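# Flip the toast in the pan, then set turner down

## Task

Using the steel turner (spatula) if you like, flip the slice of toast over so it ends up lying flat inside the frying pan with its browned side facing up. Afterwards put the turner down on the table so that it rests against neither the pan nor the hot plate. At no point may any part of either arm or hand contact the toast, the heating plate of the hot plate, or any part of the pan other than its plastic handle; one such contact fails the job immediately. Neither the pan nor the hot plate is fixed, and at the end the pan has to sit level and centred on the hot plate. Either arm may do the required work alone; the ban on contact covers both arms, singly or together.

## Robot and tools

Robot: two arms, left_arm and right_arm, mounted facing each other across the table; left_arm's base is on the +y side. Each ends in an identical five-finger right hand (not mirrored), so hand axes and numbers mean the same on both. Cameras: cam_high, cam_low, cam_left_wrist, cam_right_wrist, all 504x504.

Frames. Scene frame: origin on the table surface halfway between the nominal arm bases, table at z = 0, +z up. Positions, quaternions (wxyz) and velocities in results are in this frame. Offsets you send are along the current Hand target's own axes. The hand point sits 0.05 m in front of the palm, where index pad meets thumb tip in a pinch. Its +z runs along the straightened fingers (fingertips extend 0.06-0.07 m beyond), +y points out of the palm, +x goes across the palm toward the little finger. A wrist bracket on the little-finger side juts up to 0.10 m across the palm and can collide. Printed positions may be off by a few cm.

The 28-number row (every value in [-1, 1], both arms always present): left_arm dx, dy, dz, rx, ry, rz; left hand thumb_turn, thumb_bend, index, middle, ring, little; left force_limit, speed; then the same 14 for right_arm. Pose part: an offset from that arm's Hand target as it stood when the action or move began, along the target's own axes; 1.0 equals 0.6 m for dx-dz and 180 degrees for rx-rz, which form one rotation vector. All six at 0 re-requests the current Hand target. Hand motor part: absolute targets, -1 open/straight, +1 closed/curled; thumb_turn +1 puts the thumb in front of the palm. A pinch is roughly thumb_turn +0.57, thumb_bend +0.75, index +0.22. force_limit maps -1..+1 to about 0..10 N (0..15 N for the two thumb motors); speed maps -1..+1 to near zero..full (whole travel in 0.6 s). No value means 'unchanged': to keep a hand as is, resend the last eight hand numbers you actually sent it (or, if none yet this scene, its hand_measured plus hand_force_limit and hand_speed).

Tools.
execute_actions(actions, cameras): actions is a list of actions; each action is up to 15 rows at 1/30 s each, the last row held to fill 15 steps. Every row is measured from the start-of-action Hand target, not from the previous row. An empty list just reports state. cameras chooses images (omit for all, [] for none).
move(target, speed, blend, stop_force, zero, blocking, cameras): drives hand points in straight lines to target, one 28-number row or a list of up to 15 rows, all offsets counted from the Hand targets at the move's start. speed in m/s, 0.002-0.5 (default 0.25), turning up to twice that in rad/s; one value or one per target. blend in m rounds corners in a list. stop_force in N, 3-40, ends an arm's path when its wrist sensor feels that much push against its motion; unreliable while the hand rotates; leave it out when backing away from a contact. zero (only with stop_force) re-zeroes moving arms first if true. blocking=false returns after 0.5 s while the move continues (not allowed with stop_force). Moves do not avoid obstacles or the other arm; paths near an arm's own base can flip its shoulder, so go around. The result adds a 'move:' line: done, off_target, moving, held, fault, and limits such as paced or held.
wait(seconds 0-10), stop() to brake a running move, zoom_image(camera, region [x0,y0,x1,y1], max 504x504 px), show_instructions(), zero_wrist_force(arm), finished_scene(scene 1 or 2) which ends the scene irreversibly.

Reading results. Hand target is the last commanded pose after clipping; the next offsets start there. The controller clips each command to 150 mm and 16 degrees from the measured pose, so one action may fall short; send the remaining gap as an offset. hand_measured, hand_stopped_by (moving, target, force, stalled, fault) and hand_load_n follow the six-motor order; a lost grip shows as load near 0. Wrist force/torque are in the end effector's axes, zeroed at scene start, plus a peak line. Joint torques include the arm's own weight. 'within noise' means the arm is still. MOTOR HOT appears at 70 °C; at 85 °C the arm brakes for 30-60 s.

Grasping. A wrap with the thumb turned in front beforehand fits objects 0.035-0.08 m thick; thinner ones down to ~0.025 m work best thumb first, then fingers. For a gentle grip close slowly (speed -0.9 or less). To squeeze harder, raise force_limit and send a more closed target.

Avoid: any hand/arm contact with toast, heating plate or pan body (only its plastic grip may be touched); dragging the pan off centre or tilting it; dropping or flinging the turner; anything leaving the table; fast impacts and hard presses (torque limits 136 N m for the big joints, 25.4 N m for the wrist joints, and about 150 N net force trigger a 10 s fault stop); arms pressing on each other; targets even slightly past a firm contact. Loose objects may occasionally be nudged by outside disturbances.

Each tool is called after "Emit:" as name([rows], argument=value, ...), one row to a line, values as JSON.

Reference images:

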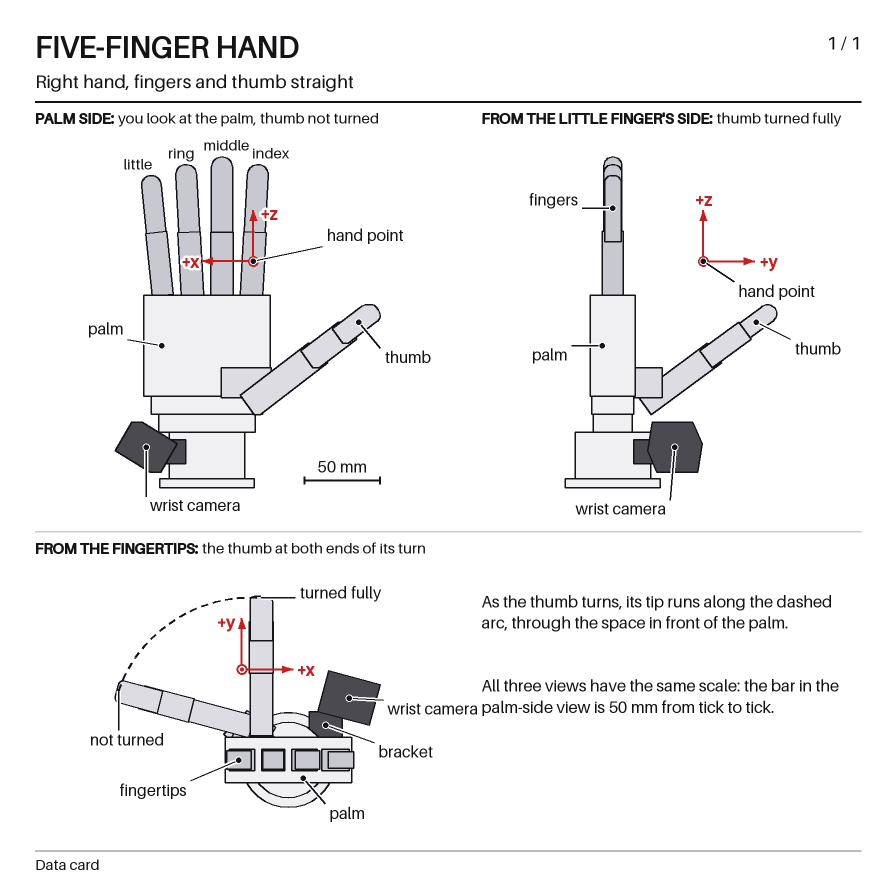

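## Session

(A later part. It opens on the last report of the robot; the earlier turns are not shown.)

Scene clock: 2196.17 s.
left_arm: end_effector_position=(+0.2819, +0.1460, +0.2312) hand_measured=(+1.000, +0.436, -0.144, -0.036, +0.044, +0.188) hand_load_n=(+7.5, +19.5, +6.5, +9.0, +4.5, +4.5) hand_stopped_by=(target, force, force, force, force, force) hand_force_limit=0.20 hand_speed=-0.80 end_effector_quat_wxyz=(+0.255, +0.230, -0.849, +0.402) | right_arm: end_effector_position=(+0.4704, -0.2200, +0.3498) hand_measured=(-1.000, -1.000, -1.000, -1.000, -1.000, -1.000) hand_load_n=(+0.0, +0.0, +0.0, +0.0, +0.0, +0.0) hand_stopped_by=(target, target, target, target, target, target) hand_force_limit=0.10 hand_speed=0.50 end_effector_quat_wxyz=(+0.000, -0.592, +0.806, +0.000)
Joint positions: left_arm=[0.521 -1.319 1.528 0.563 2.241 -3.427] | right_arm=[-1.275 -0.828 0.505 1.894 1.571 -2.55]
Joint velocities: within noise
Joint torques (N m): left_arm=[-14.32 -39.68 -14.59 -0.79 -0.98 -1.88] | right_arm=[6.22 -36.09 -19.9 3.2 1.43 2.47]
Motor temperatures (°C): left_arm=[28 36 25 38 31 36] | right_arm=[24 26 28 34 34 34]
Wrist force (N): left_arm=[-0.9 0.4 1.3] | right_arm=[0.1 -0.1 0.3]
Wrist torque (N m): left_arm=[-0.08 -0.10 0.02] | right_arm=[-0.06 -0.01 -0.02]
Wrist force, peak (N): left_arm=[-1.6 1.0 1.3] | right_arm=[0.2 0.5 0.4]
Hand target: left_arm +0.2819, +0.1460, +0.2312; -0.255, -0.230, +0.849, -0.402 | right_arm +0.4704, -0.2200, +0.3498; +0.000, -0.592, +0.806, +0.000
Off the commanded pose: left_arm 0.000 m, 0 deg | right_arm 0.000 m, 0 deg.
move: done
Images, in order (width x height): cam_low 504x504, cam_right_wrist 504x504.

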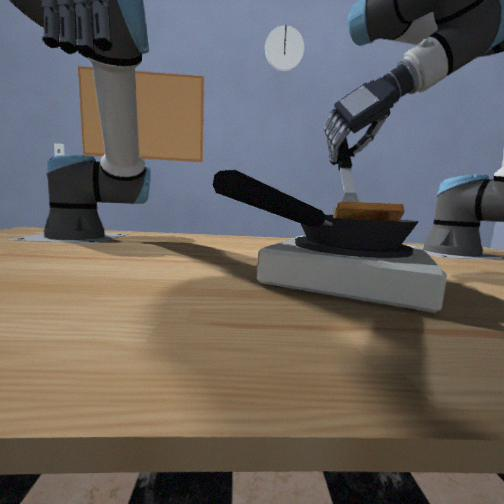

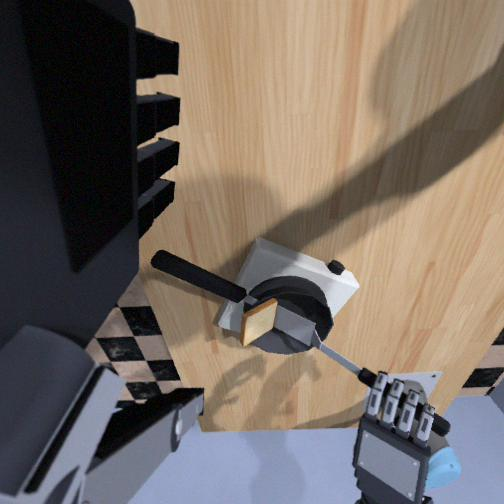

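Emit:
move(target=[0.0621,0.0322,0.0002,0,0,0,1,0.55,0.5,0.5,0.5,0.5,0.2,-0.8,0,0,0,0,0,0,-1,-1,-1,-1,-1,-1,0.1,0.5], speed=0.04, cameras=["cam_low","cam_right_wrist","cam_high"])

Emit:
zoom_image(camera="cam_right_wrist", region=[220, 260, 370, 410])

Emit:
zoom_image(camera="cam_high", region=[200, 190, 300, 290])

Emit:
zoom_image(camera="cam_low", region=[290, 150, 430, 290])

Scene clock: 2205.77 s.
left_arm: end_effector_position=(+0.2418, +0.1500, +0.2432) hand_measured=(+1.000, +0.436, -0.144, -0.036, +0.044, +0.188) hand_load_n=(+7.5, +19.5, +6.5, +9.0, +4.5, +4.5) hand_stopped_by=(target, force, force, force, force, force) hand_force_limit=0.20 hand_speed=-0.80 end_effector_quat_wxyz=(+0.255, +0.230, -0.849, +0.402) | right_arm: end_effector_position=(+0.4704, -0.2200, +0.3498) hand_measured=(-1.000, -1.000, -1.000, -1.000, -1.000, -1.000) hand_load_n=(+0.0, -0.5, +0.0, +0.0, +0.0, +0.0) hand_stopped_by=(target, target, target, target, target, target) hand_force_limit=0.10 hand_speed=0.50 end_effector_quat_wxyz=(+0.000, -0.592, +0.806, +0.000)
Joint positions: left_arm=[0.438 -1.41 1.602 0.539 2.18 -3.497] | right_arm=[-1.275 -0.828 0.505 1.894 1.571 -2.55]
Joint velocities: within noise
Joint torques (N m): left_arm=[10.32 -17.11 -28.78 0.9 2.38 1.33] | right_arm=[6.52 -36.7 -19.46 3.1 1.45 2.58]
Motor temperatures (°C): left_arm=[28 36 25 38 31 36] | right_arm=[24 26 28 34 34 34]
Wrist force (N): left_arm=[-1.3 0.7 1.3] | right_arm=[0.0 0.0 0.1]
Wrist torque (N m): left_arm=[-0.15 -0.01 -0.12] | right_arm=[-0.03 0.01 -0.02]
Wrist force, peak (N): left_arm=[-1.3 1.3 1.5] | right_arm=[0.0 0.4 0.6]
Hand target: left_arm +0.2419, +0.1500, +0.2432; -0.255, -0.230, +0.849, -0.402 | right_arm +0.4704, -0.2200, +0.3498; +0.000, -0.592, +0.806, +0.000
Off the commanded pose: left_arm 0.000 m, 0 deg | right_arm 0.000 m, 0 deg.
move: done
Images, in order (width x height): cam_high 504x504, cam_low 504x504, cam_right_wrist 504x504.

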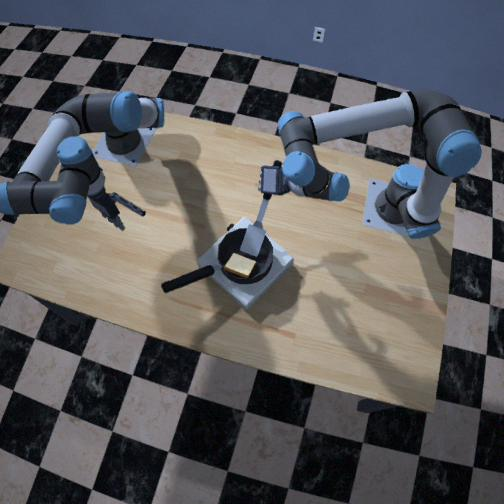

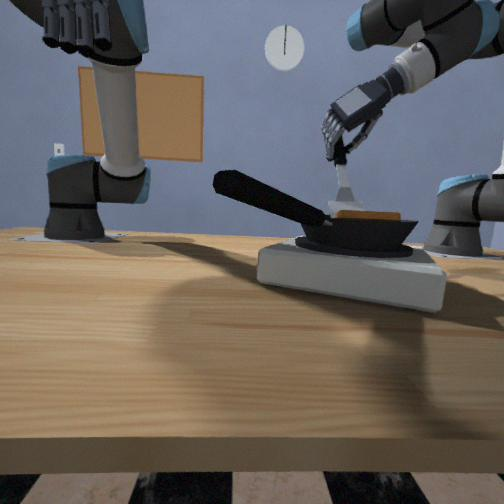

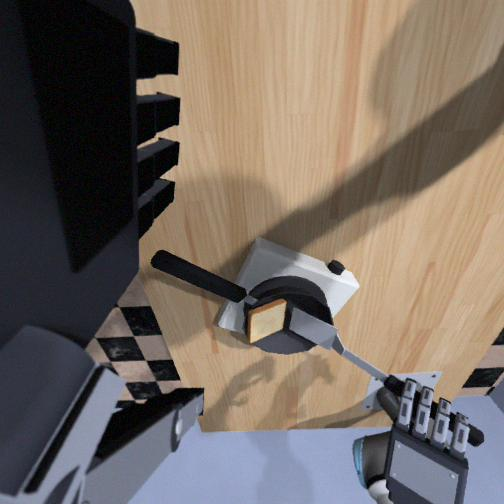

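Scaled by 3.360.

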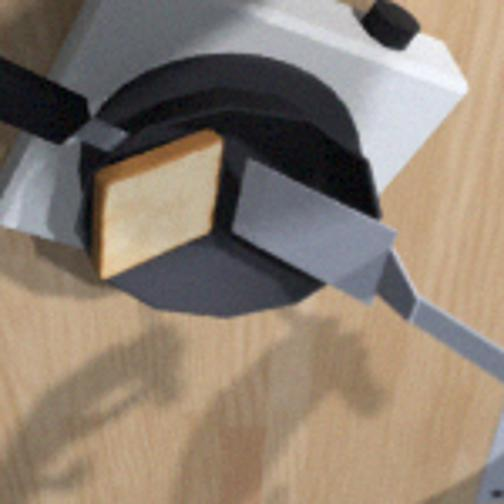

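Scaled by 5.040.

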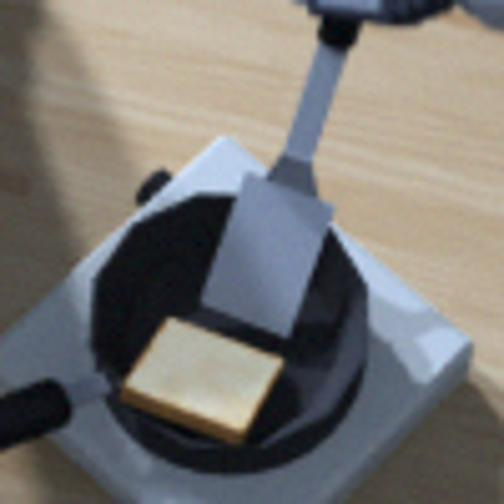

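Scaled by 3.600.

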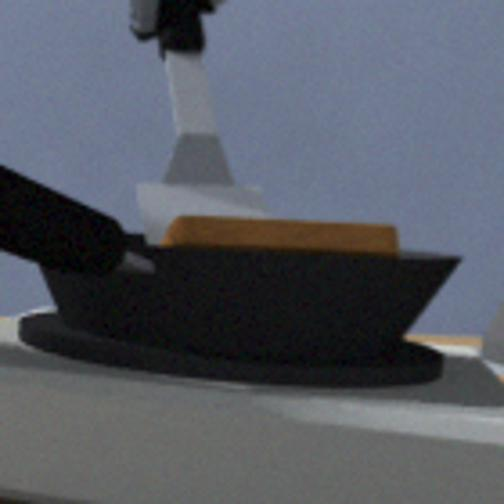

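Emit:
move([
  [0.0556,-0.0509,-0.0493,0,0,0,1,0.55,0.5,0.5,0.5,0.5,0.2,-0.8,0,0,0,0,0,0,-1,-1,-1,-1,-1,-1,0.1,0.5],
  [-0.0413,-0.1312,-0.0758,0,0,0,1,0.55,0.5,0.5,0.5,0.5,0.2,-0.8,0,0,0,0,0,0,-1,-1,-1,-1,-1,-1,0.1,0.5],
], speed=0.08, blend=0.01, cameras=[])

Emit:
move(target=[-0.0412,0.0377,0.0365,0,0,0,1,0.55,0.5,0.5,0.5,0.5,0.2,-0.8,0,0,0,0,0,0,-1,-1,-1,-1,-1,-1,0.1,0.5], speed=0.02, stop_force=4, cameras=["cam_low","cam_right_wrist","cam_high"])

Emit:
zoom_image(camera="cam_right_wrist", region=[220, 260, 370, 410])

Emit:
zoom_image(camera="cam_low", region=[290, 150, 430, 290])

Scene clock: 2359.67 s.
left_arm: end_effector_position=(+0.3190, +0.1461, +0.2973) hand_measured=(+1.000, +0.436, -0.144, -0.036, +0.044, +0.188) hand_load_n=(+7.5, +19.0, +6.5, +9.0, +4.5, +4.0) hand_stopped_by=(target, force, force, force, force, force) hand_force_limit=0.20 hand_speed=-0.80 end_effector_quat_wxyz=(+0.255, +0.230, -0.849, +0.402) | right_arm: end_effector_position=(+0.4704, -0.2200, +0.3498) hand_measured=(-1.000, -1.000, -1.000, -1.000, -1.000, -1.000) hand_load_n=(+0.0, +0.0, +0.0, +0.0, +0.0, +0.0) hand_stopped_by=(target, target, target, target, target, target) hand_force_limit=0.10 hand_speed=0.50 end_effector_quat_wxyz=(+0.000, -0.592, +0.806, +0.000)
Joint positions: left_arm=[0.593 -1.26 1.289 0.786 2.291 -3.36] | right_arm=[-1.275 -0.828 0.505 1.894 1.571 -2.55]
Joint velocities: within noise
Joint torques (N m): left_arm=[-8.15 -34.28 -25.18 -0.58 -0.83 -1.01] | right_arm=[6.47 -36.72 -18.86 2.97 1.46 2.44]
Motor temperatures (°C): left_arm=[28 36 25 37 31 36] | right_arm=[24 26 28 34 33 33]
Wrist force (N): left_arm=[-0.7 0.7 1.3] | right_arm=[0.1 0.3 0.1]
Wrist torque (N m): left_arm=[-0.16 -0.12 -0.09] | right_arm=[0.02 -0.01 0.00]
Wrist force, peak (N): left_arm=[-2.0 1.4 2.4] | right_arm=[0.3 0.3 0.4]
Hand target: left_arm +0.3190, +0.1461, +0.2973; -0.255, -0.230, +0.849, -0.402 | right_arm +0.4704, -0.2200, +0.3498; +0.000, -0.592, +0.806, +0.000
Off the commanded pose: left_arm 0.000 m, 0 deg | right_arm 0.000 m, 0 deg.
move: done; blend cut to 0 m at target 1
No camera images: "cameras" was empty.

Scene clock: 2361.77 s.
left_arm: end_effector_position=(+0.3190, +0.1461, +0.2744) hand_measured=(+1.000, +0.436, -0.144, -0.036, +0.044, +0.188) hand_load_n=(+7.0, +19.0, +6.5, +9.0, +5.0, +5.5) hand_stopped_by=(target, force, force, force, force, force) hand_force_limit=0.20 hand_speed=-0.80 end_effector_quat_wxyz=(+0.255, +0.230, -0.849, +0.402) | right_arm: end_effector_position=(+0.4704, -0.2200, +0.3498) hand_measured=(-1.000, -1.000, -1.000, -1.000, -1.000, -1.000) hand_load_n=(+0.5, +0.0, +0.0, +0.0, +0.0, +0.0) hand_stopped_by=(target, target, target, target, target, target) hand_force_limit=0.10 hand_speed=0.50 end_effector_quat_wxyz=(+0.000, -0.592, +0.806, +0.000)
Joint positions: left_arm=[0.593 -1.256 1.343 0.729 2.291 -3.36] | right_arm=[-1.275 -0.828 0.505 1.894 1.571 -2.55]
Joint velocities: within noise
Joint torques (N m): left_arm=[-7.04 -41.25 -14.79 -0.82 0.73 1.6] | right_arm=[6.38 -36.33 -18.66 2.9 1.43 2.47]
Motor temperatures (°C): left_arm=[28 36 25 37 31 36] | right_arm=[24 26 28 34 33 33]
Wrist force (N): left_arm=[1.4 0.1 0.4] | right_arm=[0.3 0.1 0.2]
Wrist torque (N m): left_arm=[-0.08 -0.18 0.11] | right_arm=[-0.01 -0.04 0.00]
Wrist force, peak (N): left_arm=[3.9 1.0 -0.1] | right_arm=[0.0 0.5 0.4]
Hand target: left_arm +0.3190, +0.1461, +0.2744; -0.255, -0.230, +0.849, -0.402 (not the last commanded pose) | right_arm +0.4704, -0.2200, +0.3498; +0.000, -0.592, +0.806, +0.000
Off the commanded pose: left_arm 0.017 m, 0 deg | right_arm 0.000 m, 0 deg.
move: contact (left_arm)
Images, in order (width x height): cam_high 504x504, cam_low 504x504, cam_right_wrist 504x504.

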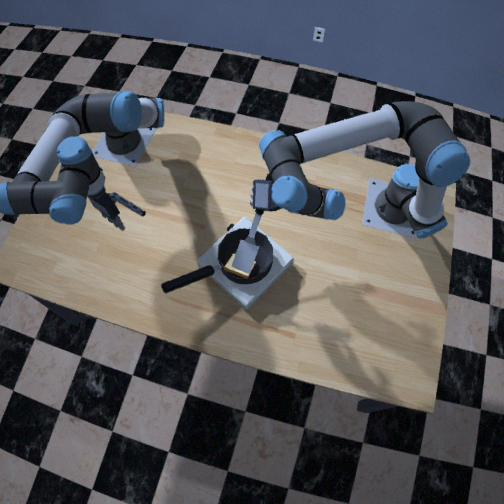

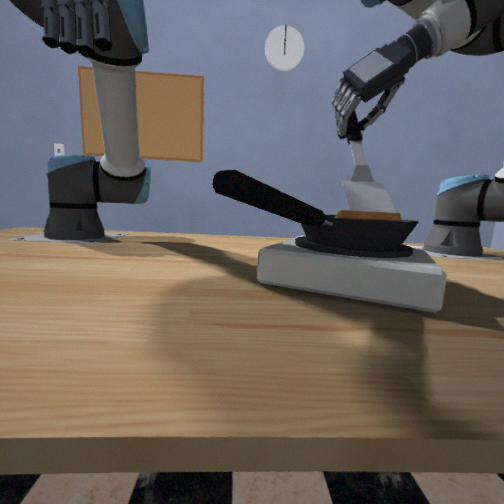

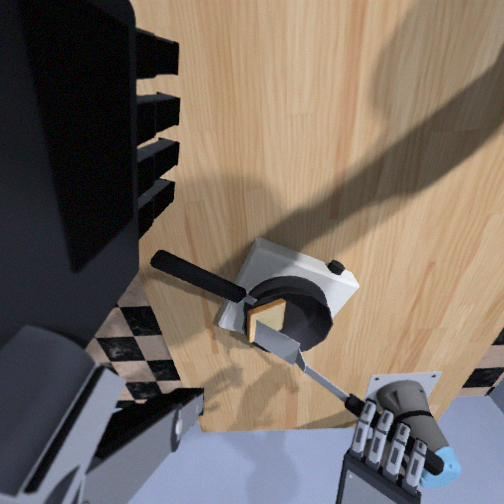

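Scaled by 3.360.

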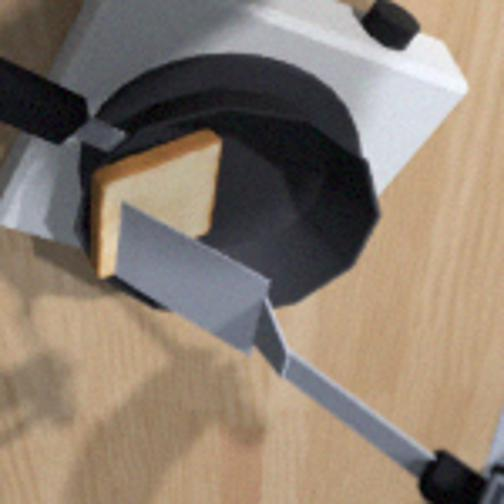

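Scaled by 3.600.

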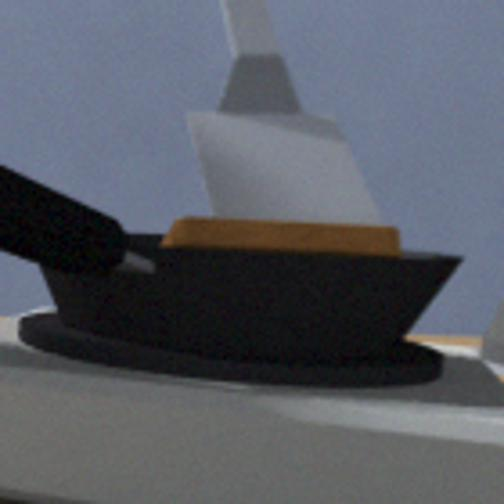

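Emit:
move([
  [0.0144,-0.0132,-0.0128,0,0,0,1,0.55,0.5,0.5,0.5,0.5,0.2,-0.8,0,0,0,0,0,0,-1,-1,-1,-1,-1,-1,0.1,0.5],
  [-0.0279,-0.0502,-0.0223,0,0,0,1,0.55,0.5,0.5,0.5,0.5,0.2,-0.8,0,0,0,0,0,0,-1,-1,-1,-1,-1,-1,0.1,0.5],
  [-0.0454,-0.0342,-0.0068,0,0,0,1,0.55,0.5,0.5,0.5,0.5,0.2,-0.8,0,0,0,0,0,0,-1,-1,-1,-1,-1,-1,0.1,0.5],
], speed=0.05, cameras=["cam_low","cam_right_wrist"])

Emit:
zoom_image(camera="cam_right_wrist", region=[220, 260, 370, 410])

Emit:
zoom_image(camera="cam_low", region=[290, 150, 430, 290])

Scene clock: 2384.83 s.
left_arm: end_effector_position=(+0.3530, +0.1427, +0.2714) hand_measured=(+1.000, +0.436, -0.144, -0.036, +0.044, +0.188) hand_load_n=(+7.5, +19.5, +6.5, +9.0, +4.5, +4.5) hand_stopped_by=(target, force, force, force, force, force) hand_force_limit=0.20 hand_speed=-0.80 end_effector_quat_wxyz=(+0.255, +0.230, -0.849, +0.402) | right_arm: end_effector_position=(+0.4704, -0.2200, +0.3498) hand_measured=(-1.000, -1.000, -1.000, -1.000, -1.000, -1.000) hand_load_n=(+0.0, +0.0, +0.0, +0.0, +0.0, +0.0) hand_stopped_by=(target, target, target, target, target, target) hand_force_limit=0.10 hand_speed=0.50 end_effector_quat_wxyz=(+0.000, -0.592, +0.806, +0.000)
Joint positions: left_arm=[0.647 -1.175 1.246 0.781 2.328 -3.305] | right_arm=[-1.275 -0.828 0.505 1.894 1.571 -2.55]
Joint velocities: within noise
Joint torques (N m): left_arm=[-13.73 -35.67 -28.77 2.62 -0.9 -1.56] | right_arm=[6.27 -37.25 -18.41 2.76 1.41 2.41]
Motor temperatures (°C): left_arm=[28 36 25 37 31 36] | right_arm=[24 26 28 34 33 33]
Wrist force (N): left_arm=[-0.9 0.6 1.5] | right_arm=[0.0 0.0 0.1]
Wrist torque (N m): left_arm=[-0.17 -0.08 -0.10] | right_arm=[-0.03 0.00 -0.02]
Wrist force, peak (N): left_arm=[-1.1 1.2 1.9] | right_arm=[0.1 0.5 0.4]
Hand target: left_arm +0.3530, +0.1427, +0.2714; -0.255, -0.230, +0.849, -0.402 | right_arm +0.4704, -0.2200, +0.3498; +0.000, -0.592, +0.806, +0.000
Off the commanded pose: left_arm 0.000 m, 0 deg | right_arm 0.000 m, 0 deg.
move: done
Images, in order (width x height): cam_low 504x504, cam_right_wrist 504x504.

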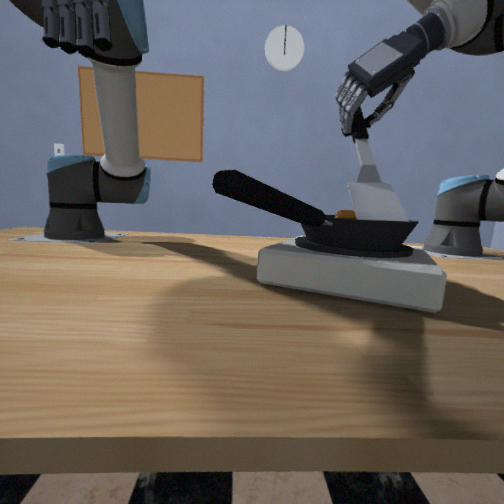

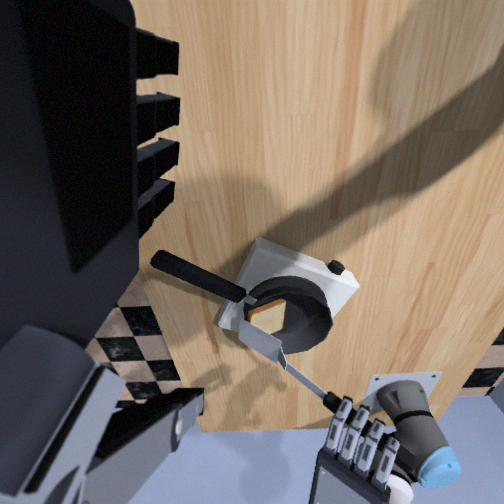

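Scaled by 3.360.

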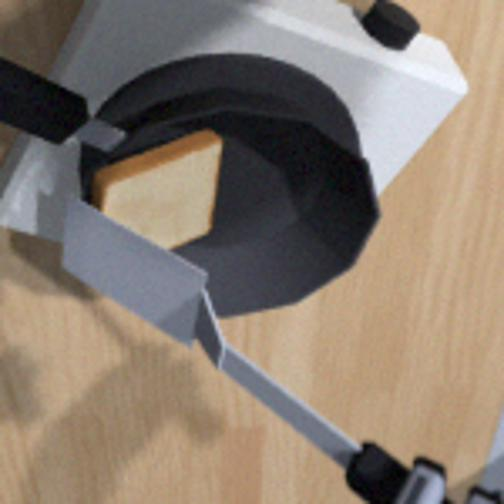

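Scaled by 3.600.

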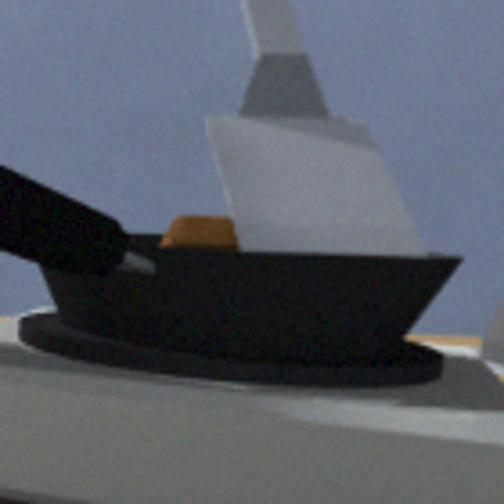

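Emit:
move(target=[0.0037,-0.0114,0.016,0,0,0,1,0.55,0.5,0.5,0.5,0.5,0.2,-0.8,0,0,0,0,0,0,-1,-1,-1,-1,-1,-1,0.1,0.5], speed=0.05, cameras=[])

Emit:
move(target=[0.0436,0.0381,0.0098,0,0,0,1,0.55,0.5,0.5,0.5,0.5,0.2,-0.8,0,0,0,0,0,0,-1,-1,-1,-1,-1,-1,0.1,0.5], speed=0.02, stop_force=5, cameras=["cam_low","cam_right_wrist"])

Emit:
zoom_image(camera="cam_right_wrist", region=[220, 260, 370, 410])

Emit:
zoom_image(camera="cam_low", region=[290, 150, 430, 290])

Scene clock: 2398.47 s.
left_arm: end_effector_position=(+0.3530, +0.1305, +0.2713) hand_measured=(+1.000, +0.436, -0.144, -0.036, +0.044, +0.188) hand_load_n=(+7.5, +19.5, +6.5, +9.0, +5.0, +4.5) hand_stopped_by=(target, force, force, force, force, force) hand_force_limit=0.20 hand_speed=-0.80 end_effector_quat_wxyz=(+0.255, +0.230, -0.849, +0.402) end_effector_velocity=(+0.000, +0.002, -0.001) end_effector_angular_velocity=(+0.003, -0.001, +0.001) | right_arm: end_effector_position=(+0.4704, -0.2200, +0.3498) hand_measured=(-1.000, -1.000, -1.000, -1.000, -1.000, -1.000) hand_load_n=(+0.0, +0.0, +0.0, +0.0, +0.0, +0.0) hand_stopped_by=(target, target, target, target, target, target) hand_force_limit=0.10 hand_speed=0.50 end_effector_quat_wxyz=(+0.000, -0.592, +0.806, +0.000)
Joint positions: left_arm=[0.632 -1.158 1.22 0.78 2.318 -3.321] | right_arm=[-1.275 -0.828 0.505 1.894 1.571 -2.55]
Joint velocities: left_arm=[0.001 -0.002 0.005 0 -0.001 0.003] | right_arm=[within noise]
Joint torques (N m): left_arm=[11.26 -47.1 -16.36 0.54 2.21 2.2] | right_arm=[6.58 -37.26 -17.55 2.59 1.41 2.4]
Motor temperatures (°C): left_arm=[28 36 25 37 31 36] | right_arm=[24 26 28 34 33 33]
Wrist force (N): left_arm=[-0.9 0.9 1.4] | right_arm=[0.2 0.2 0.3]
Wrist torque (N m): left_arm=[-0.14 -0.07 -0.09] | right_arm=[-0.01 -0.03 0.00]
Wrist force, peak (N): left_arm=[-1.3 1.0 1.5] | right_arm=[0.1 0.5 0.4]
Hand target: left_arm +0.3530, +0.1307, +0.2714; -0.255, -0.230, +0.849, -0.402 | right_arm +0.4704, -0.2200, +0.3498; +0.000, -0.592, +0.806, +0.000
Off the commanded pose: left_arm 0.000 m, 0 deg | right_arm 0.000 m, 0 deg.
move: done
No camera images: "cameras" was empty.

Scene clock: 2401.27 s.
left_arm: end_effector_position=(+0.3180, +0.1342, +0.2714) hand_measured=(+1.000, +0.436, -0.144, -0.036, +0.044, +0.188) hand_load_n=(+7.5, +19.5, +6.5, +9.0, +4.5, +4.5) hand_stopped_by=(target, force, force, force, force, force) hand_force_limit=0.20 hand_speed=-0.80 end_effector_quat_wxyz=(+0.255, +0.230, -0.849, +0.402) | right_arm: end_effector_position=(+0.4704, -0.2200, +0.3498) hand_measured=(-1.000, -1.000, -1.000, -1.000, -1.000, -1.000) hand_load_n=(+0.5, +0.0, +0.0, -0.5, +0.0, +0.0) hand_stopped_by=(target, target, target, target, target, target) hand_force_limit=0.10 hand_speed=0.50 end_effector_quat_wxyz=(+0.000, -0.592, +0.806, +0.000)
Joint positions: left_arm=[0.576 -1.241 1.328 0.718 2.28 -3.376] | right_arm=[-1.275 -0.828 0.505 1.894 1.571 -2.55]
Joint velocities: within noise
Joint torques (N m): left_arm=[12.17 -24.11 -28.41 2.26 2.91 1.8] | right_arm=[6.33 -37.4 -17.25 2.52 1.38 2.44]
Motor temperatures (°C): left_arm=[28 36 25 37 31 36] | right_arm=[24 26 28 34 33 33]
Wrist force (N): left_arm=[-1.2 0.9 1.3] | right_arm=[0.2 0.2 0.3]
Wrist torque (N m): left_arm=[-0.14 -0.04 -0.11] | right_arm=[-0.01 -0.04 0.01]
Wrist force, peak (N): left_arm=[-1.1 1.3 1.5] | right_arm=[0.2 0.3 0.5]
Hand target: left_arm +0.3180, +0.1342, +0.2714; -0.255, -0.230, +0.849, -0.402 | right_arm +0.4704, -0.2200, +0.3498; +0.000, -0.592, +0.806, +0.000
Off the commanded pose: left_arm 0.000 m, 0 deg | right_arm 0.000 m, 0 deg.
move: done
Images, in order (width x height): cam_low 504x504, cam_right_wrist 504x504.

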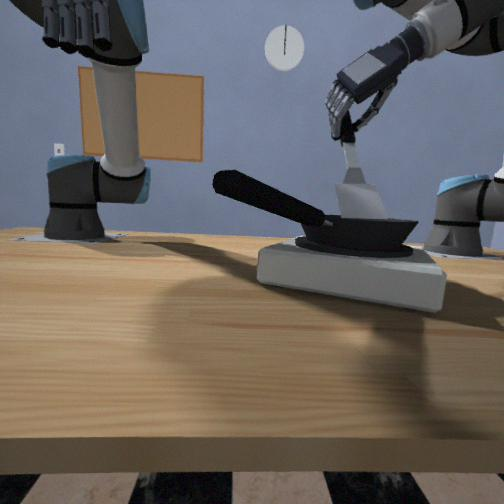

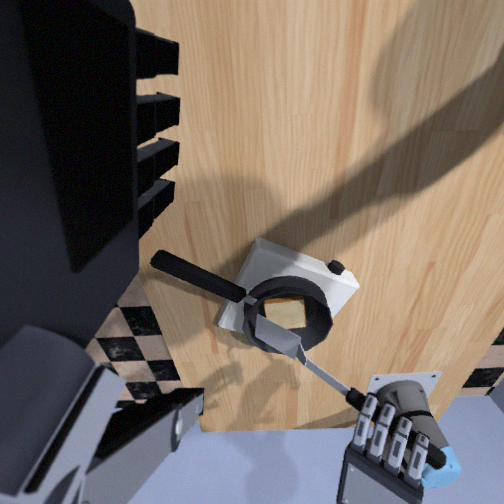

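Scaled by 3.360.

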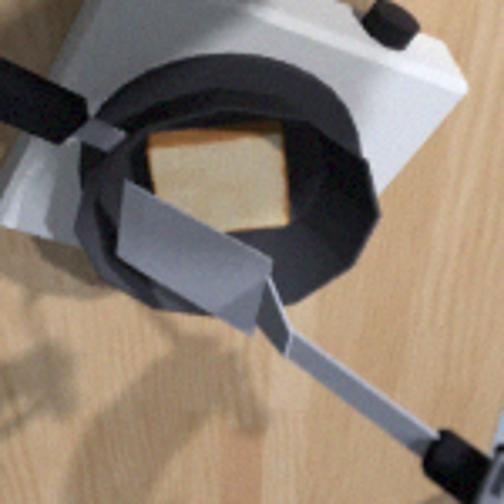

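Scaled by 3.600.

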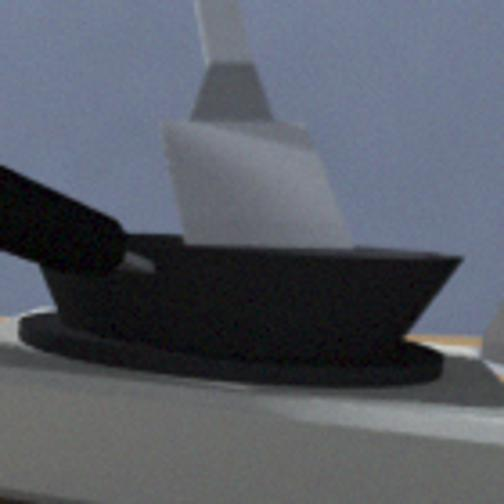

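Emit:
move(target=[0.1124,-0.0089,-0.0349,0,0,0,1,0.55,0.5,0.5,0.5,0.5,0.2,-0.8,0,0,0,0,0,0,-1,-1,-1,-1,-1,-1,0.1,0.5], speed=0.1, cameras=["cam_low","cam_right_wrist","cam_high"])

Emit:
zoom_image(camera="cam_right_wrist", region=[220, 260, 370, 410])

Emit:
zoom_image(camera="cam_high", region=[200, 190, 300, 290])

Scene clock: 2436.40 s.
left_arm: end_effector_position=(+0.2747, +0.1353, +0.3276) hand_measured=(+1.000, +0.436, -0.144, -0.036, +0.044, +0.188) hand_load_n=(+7.5, +19.0, +6.5, +9.0, +4.5, +4.5) hand_stopped_by=(target, force, force, force, force, force) hand_force_limit=0.20 hand_speed=-0.80 end_effector_quat_wxyz=(+0.255, +0.230, -0.849, +0.402) | right_arm: end_effector_position=(+0.4704, -0.2200, +0.3498) hand_measured=(-1.000, -1.000, -1.000, -1.000, -1.000, -1.000) hand_load_n=(+0.0, +0.0, +0.0, +0.0, +0.0, +0.0) hand_stopped_by=(target, target, target, target, target, target) hand_force_limit=0.10 hand_speed=0.50 end_effector_quat_wxyz=(+0.000, -0.592, +0.806, +0.000)
Joint positions: left_arm=[0.493 -1.337 1.301 0.793 2.221 -3.451] | right_arm=[-1.275 -0.828 0.505 1.894 1.571 -2.55]
Joint velocities: within noise
Joint torques (N m): left_arm=[12.94 -22.76 -15.66 -1.5 3.06 1.82] | right_arm=[6.78 -38.13 -16.59 2.36 1.36 2.36]
Motor temperatures (°C): left_arm=[28 36 25 37 31 35] | right_arm=[24 26 28 34 33 33]
Wrist force (N): left_arm=[-0.9 0.8 1.4] | right_arm=[0.0 0.2 0.3]
Wrist torque (N m): left_arm=[-0.15 -0.07 -0.12] | right_arm=[-0.01 -0.01 -0.01]
Wrist force, peak (N): left_arm=[-2.4 1.0 1.7] | right_arm=[0.3 0.4 0.3]
Hand target: left_arm +0.2748, +0.1353, +0.3275; -0.255, -0.230, +0.849, -0.402 | right_arm +0.4704, -0.2200, +0.3498; +0.000, -0.592, +0.806, +0.000
Off the commanded pose: left_arm 0.000 m, 0 deg | right_arm 0.000 m, 0 deg.
move: done
Images, in order (width x height): cam_high 504x504, cam_low 504x504, cam_right_wrist 504x504.

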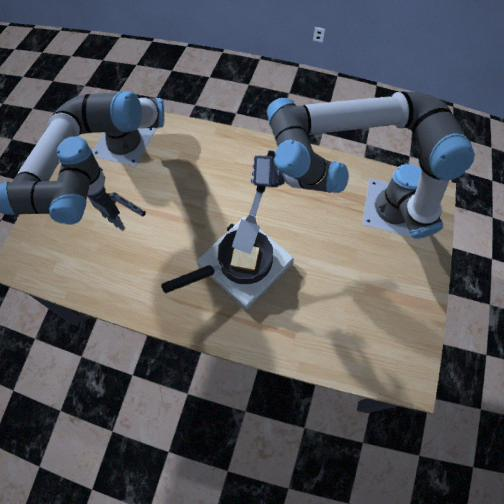

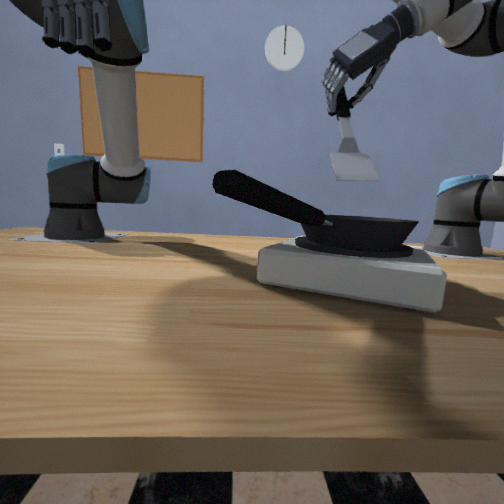

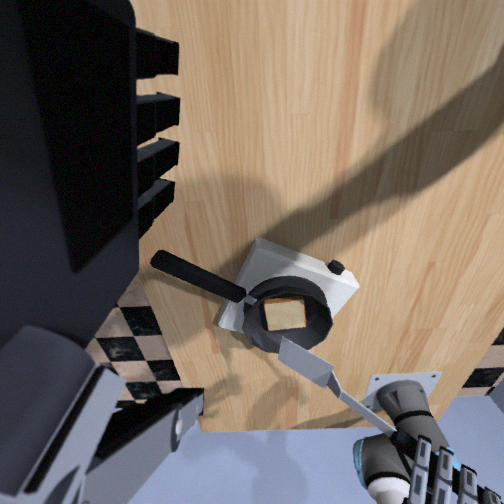

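Scaled by 3.360.

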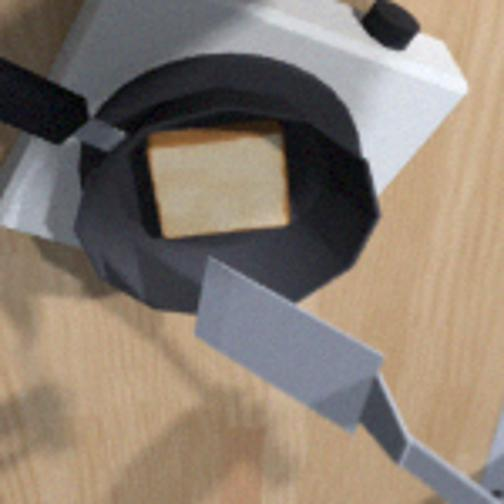

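Scaled by 5.040.

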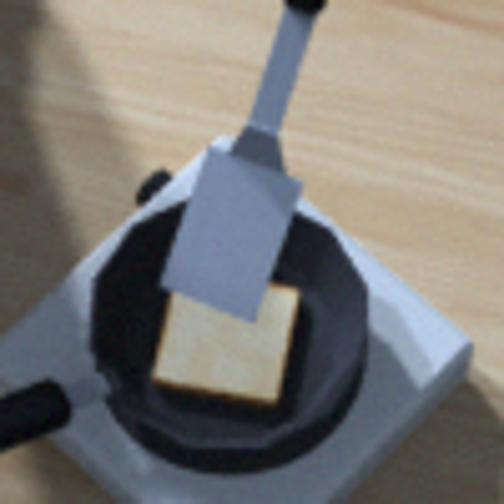

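Emit:
move(target=[-0.0148,0.0755,-0.087,-0.1048,0.0998,-0.0253,1,0.55,0.5,0.5,0.5,0.5,0.2,-0.8,0,0,0,0,0,0,-1,-1,-1,-1,-1,-1,0.1,0.5], speed=0.1, cameras=["cam_low","cam_right_wrist","cam_high"])

Emit:
zoom_image(camera="cam_right_wrist", region=[220, 260, 370, 410])

Emit:
zoom_image(camera="cam_high", region=[200, 190, 300, 290])

Scene clock: 2545.00 s.
left_arm: end_effector_position=(+0.2676, +0.2046, +0.3249) hand_measured=(+1.000, +0.436, -0.144, -0.036, +0.044, +0.188) hand_load_n=(+7.5, +19.0, +6.5, +9.0, +4.5, +4.5) hand_stopped_by=(target, force, force, force, force, force) hand_force_limit=0.20 hand_speed=-0.80 end_effector_quat_wxyz=(+0.433, +0.154, -0.843, +0.279) | right_arm: end_effector_position=(+0.4704, -0.2200, +0.3498) hand_measured=(-1.000, -1.000, -1.000, -1.000, -1.000, -1.000) hand_load_n=(+0.0, +0.0, +0.0, +0.0, +0.0, +0.0) hand_stopped_by=(target, target, target, target, target, target) hand_force_limit=0.10 hand_speed=0.50 end_effector_quat_wxyz=(+0.000, -0.592, +0.806, +0.000)
Joint positions: left_arm=[0.676 -1.086 1.187 1.356 2.649 -2.88] | right_arm=[-1.275 -0.828 0.505 1.894 1.571 -2.55]
Joint velocities: within noise
Joint torques (N m): left_arm=[-16.76 -46.7 -21.15 3.68 0.33 1.56] | right_arm=[6.35 -37.99 -16.54 2.32 1.32 2.51]
Motor temperatures (°C): left_arm=[28 36 25 37 31 35] | right_arm=[24 26 28 34 33 33]
Wrist force (N): left_arm=[-1.5 0.2 1.4] | right_arm=[0.1 0.1 0.2]
Wrist torque (N m): left_arm=[-0.14 -0.12 -0.06] | right_arm=[-0.03 -0.02 -0.01]
Wrist force, peak (N): left_arm=[-1.7 0.1 1.4] | right_arm=[0.2 0.4 0.6]
Hand target: left_arm +0.2675, +0.2046, +0.3250; -0.433, -0.154, +0.843, -0.279 | right_arm +0.4704, -0.2200, +0.3498; +0.000, -0.592, +0.806, +0.000
Off the commanded pose: left_arm 0.000 m, 0 deg | right_arm 0.000 m, 0 deg.
move: done
Images, in order (width x height): cam_high 504x504, cam_low 504x504, cam_right_wrist 504x504.

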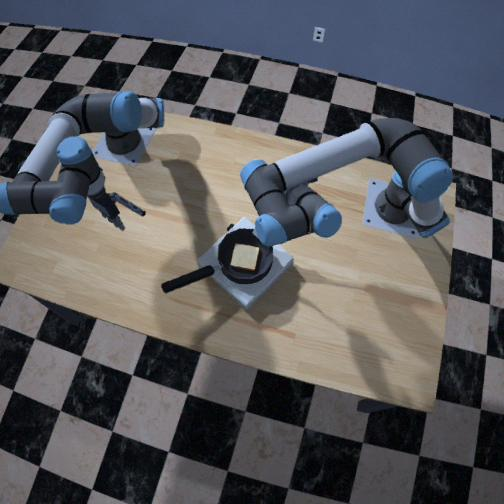

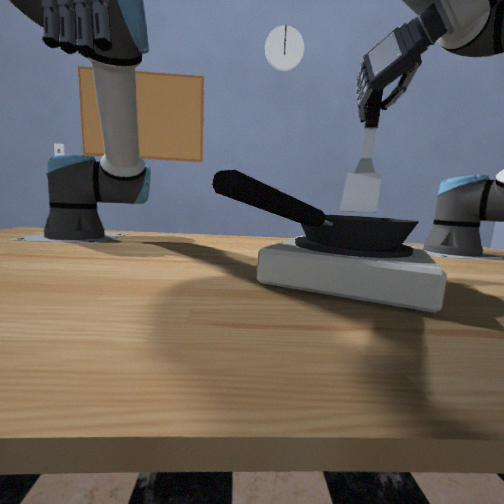

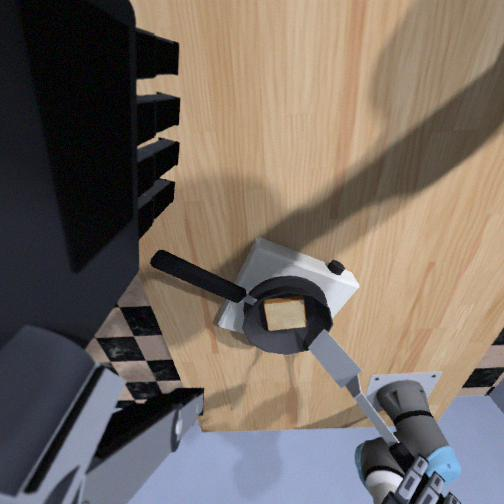

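Scaled by 3.360.

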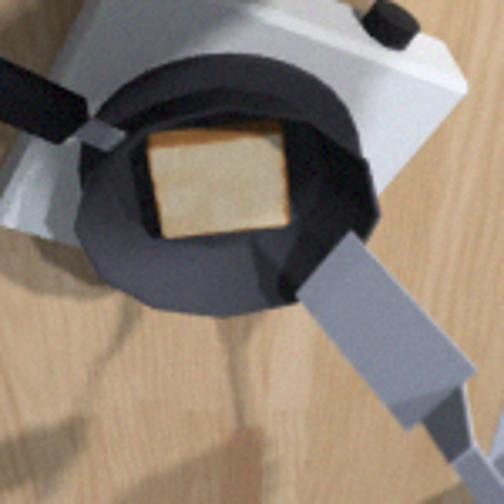

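Scaled by 5.040.

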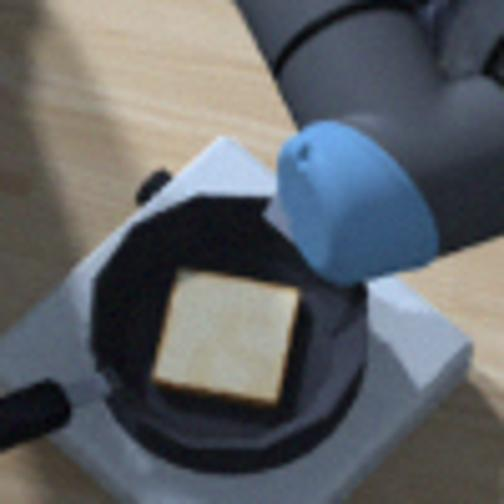

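Emit:
move([
  [-0.0528,0.0118,0.024,0,0,0,1,0.55,0.5,0.5,0.5,0.5,0.2,-0.8,0,0,0,0,0,0,-1,-1,-1,-1,-1,-1,0.1,0.5],
  [-0.0756,-0.0023,0.0225,0,0,0,1,0.55,0.5,0.5,0.5,0.5,0.2,-0.8,0,0,0,0,0,0,-1,-1,-1,-1,-1,-1,0.1,0.5],
  [-0.094,-0.0198,0.0175,0,0,0,1,0.55,0.5,0.5,0.5,0.5,0.2,-0.8,0,0,0,0,0,0,-1,-1,-1,-1,-1,-1,0.1,0.5],
], speed=0.025, stop_force=4, cameras=["cam_low","cam_right_wrist","cam_high"])

Emit:
zoom_image(camera="cam_right_wrist", region=[220, 260, 370, 410])

Emit:
zoom_image(camera="cam_high", region=[200, 190, 300, 290])

Scene clock: 2571.90 s.
left_arm: end_effector_position=(+0.2992, +0.1898, +0.2780) hand_measured=(+1.000, +0.436, -0.144, -0.036, +0.044, +0.188) hand_load_n=(+7.5, +19.0, +6.5, +9.0, +4.5, +4.5) hand_stopped_by=(target, force, force, force, force, force) hand_force_limit=0.20 hand_speed=-0.80 end_effector_quat_wxyz=(+0.433, +0.154, -0.843, +0.279) | right_arm: end_effector_position=(+0.4704, -0.2200, +0.3498) hand_measured=(-1.000, -1.000, -1.000, -1.000, -1.000, -1.000) hand_load_n=(+0.0, +0.0, +0.0, +0.0, +0.0, +0.0) hand_stopped_by=(target, target, target, target, target, target) hand_force_limit=0.10 hand_speed=0.50 end_effector_quat_wxyz=(+0.000, -0.592, +0.806, +0.000)
Joint positions: left_arm=[0.704 -0.976 1.15 1.337 2.652 -2.819] | right_arm=[-1.275 -0.828 0.505 1.894 1.571 -2.55]
Joint velocities: within noise
Joint torques (N m): left_arm=[-12.92 -51.52 -12.61 0.67 2.64 -1.84] | right_arm=[6.67 -38.13 -16 2.1 1.35 2.44]
Motor temperatures (°C): left_arm=[28 36 25 37 31 35] | right_arm=[24 26 28 34 33 33]
Wrist force (N): left_arm=[-1.6 0.4 1.5] | right_arm=[0.3 0.3 0.4]
Wrist torque (N m): left_arm=[-0.17 -0.14 -0.09] | right_arm=[0.00 -0.05 0.01]
Wrist force, peak (N): left_arm=[-1.9 0.2 1.6] | right_arm=[-0.1 0.5 0.6]
Hand target: left_arm +0.2992, +0.1898, +0.2780; -0.433, -0.154, +0.843, -0.279 | right_arm +0.4704, -0.2200, +0.3498; +0.000, -0.592, +0.806, +0.000
Off the commanded pose: left_arm 0.000 m, 0 deg | right_arm 0.000 m, 0 deg.
move: done
Images, in order (width x height): cam_high 504x504, cam_low 504x504, cam_right_wrist 504x504.

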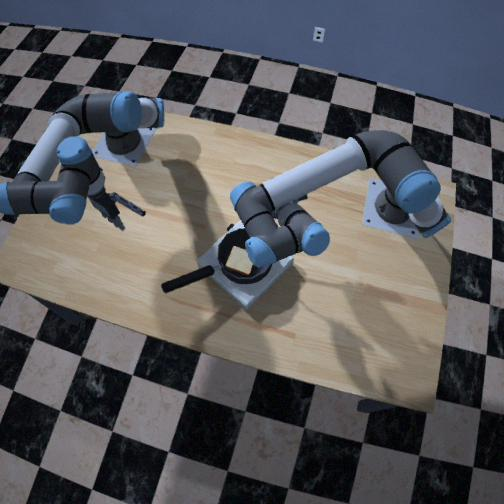

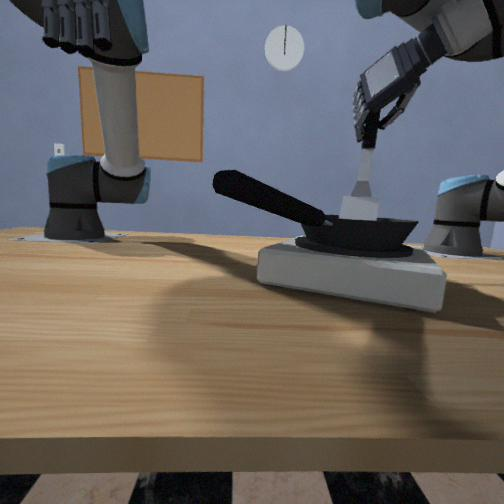

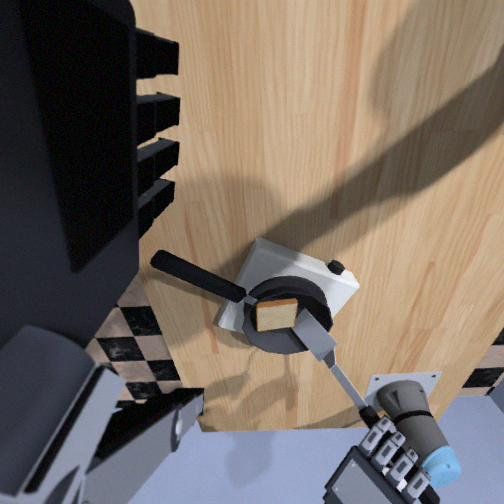

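Scaled by 3.360.

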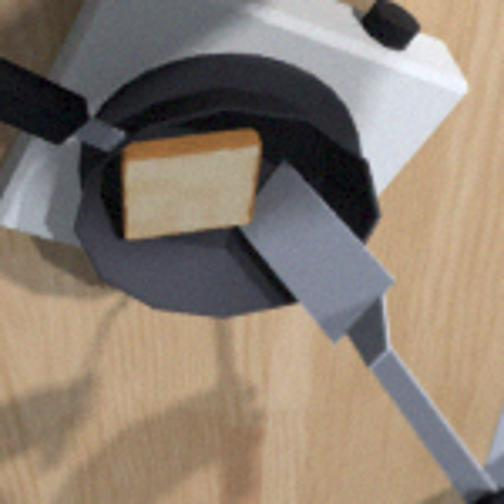

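Scaled by 5.040.

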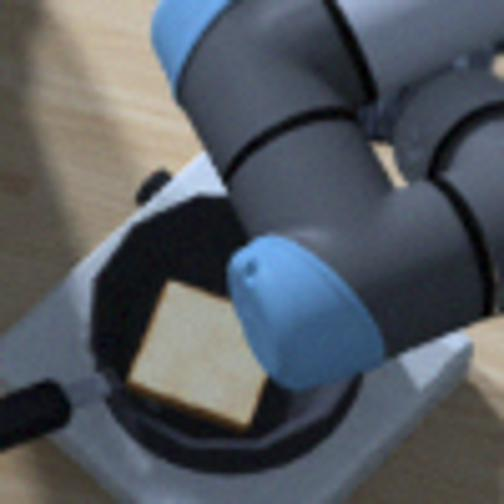

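Emit:
move(target=[-0.013,-0.0148,-0.005,0,0,0,1,0.55,0.5,0.5,0.5,0.5,0.2,-0.8,0,0,0,0,0,0,-1,-1,-1,-1,-1,-1,0.1,0.5], speed=0.025, stop_force=5, cameras=["cam_low","cam_right_wrist","cam_high"])

Emit:
zoom_image(camera="cam_right_wrist", region=[220, 260, 370, 410])

Emit:
zoom_image(camera="cam_low", region=[290, 150, 430, 290])

Scene clock: 2582.27 s.
left_arm: end_effector_position=(+0.3101, +0.1846, +0.2761) hand_measured=(+1.000, +0.436, -0.144, -0.036, +0.044, +0.188) hand_load_n=(+7.5, +19.0, +7.0, +9.0, +4.5, +4.5) hand_stopped_by=(target, force, force, force, force, force) hand_force_limit=0.20 hand_speed=-0.80 end_effector_quat_wxyz=(+0.433, +0.154, -0.843, +0.279) | right_arm: end_effector_position=(+0.4704, -0.2200, +0.3498) hand_measured=(-1.000, -1.000, -1.000, -1.000, -1.000, -1.000) hand_load_n=(+0.0, +0.0, +0.0, +0.0, +0.0, +0.0) hand_stopped_by=(target, target, target, target, target, target) hand_force_limit=0.10 hand_speed=0.50 end_effector_quat_wxyz=(+0.000, -0.592, +0.806, +0.000)
Joint positions: left_arm=[0.713 -0.943 1.105 1.365 2.652 -2.8] | right_arm=[-1.275 -0.828 0.505 1.894 1.571 -2.55]
Joint velocities: within noise
Joint torques (N m): left_arm=[-13.26 -51.06 -11.94 1.04 -0.66 -1.77] | right_arm=[6.6 -38.45 -15.34 1.94 1.41 2.38]
Motor temperatures (°C): left_arm=[28 36 25 37 31 35] | right_arm=[24 26 28 34 33 33]
Wrist force (N): left_arm=[-0.1 -0.3 0.6] | right_arm=[0.2 0.3 0.0]
Wrist torque (N m): left_arm=[0.00 -0.12 0.19] | right_arm=[0.01 -0.02 0.00]
Wrist force, peak (N): left_arm=[3.9 0.0 -1.0] | right_arm=[0.3 0.5 0.3]
Hand target: left_arm +0.3101, +0.1846, +0.2761; -0.433, -0.154, +0.843, -0.279 | right_arm +0.4704, -0.2200, +0.3498; +0.000, -0.592, +0.806, +0.000
Off the commanded pose: left_arm 0.000 m, 0 deg | right_arm 0.000 m, 0 deg.
move: done
Images, in order (width x height): cam_high 504x504, cam_low 504x504, cam_right_wrist 504x504.

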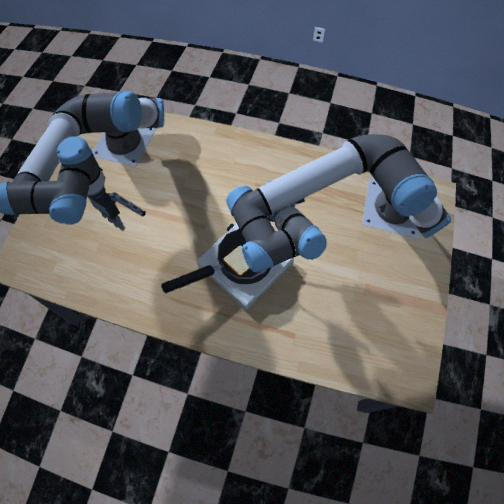

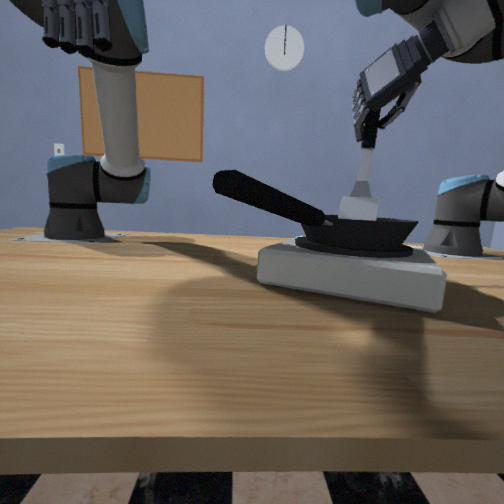

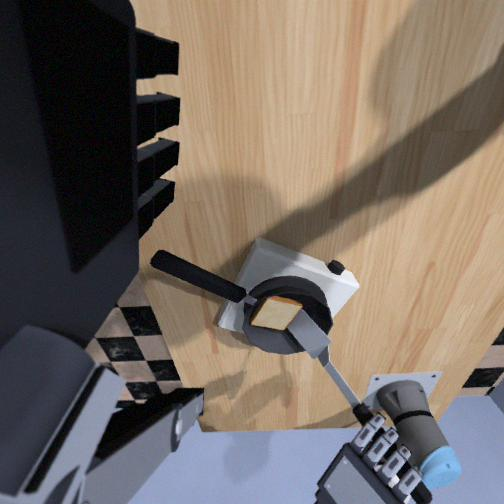

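Scaled by 3.360.

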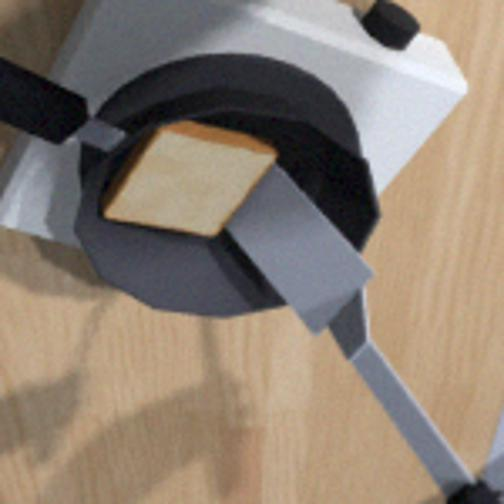

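Scaled by 3.600.

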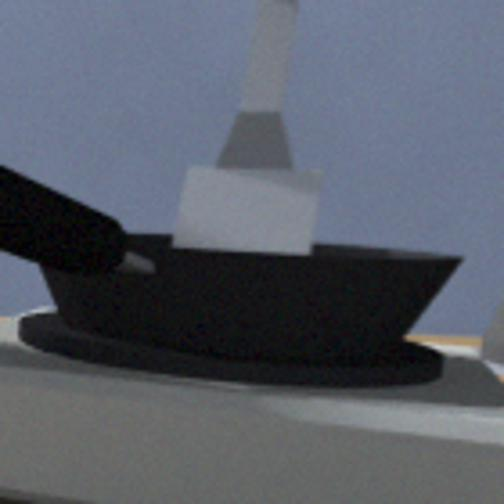

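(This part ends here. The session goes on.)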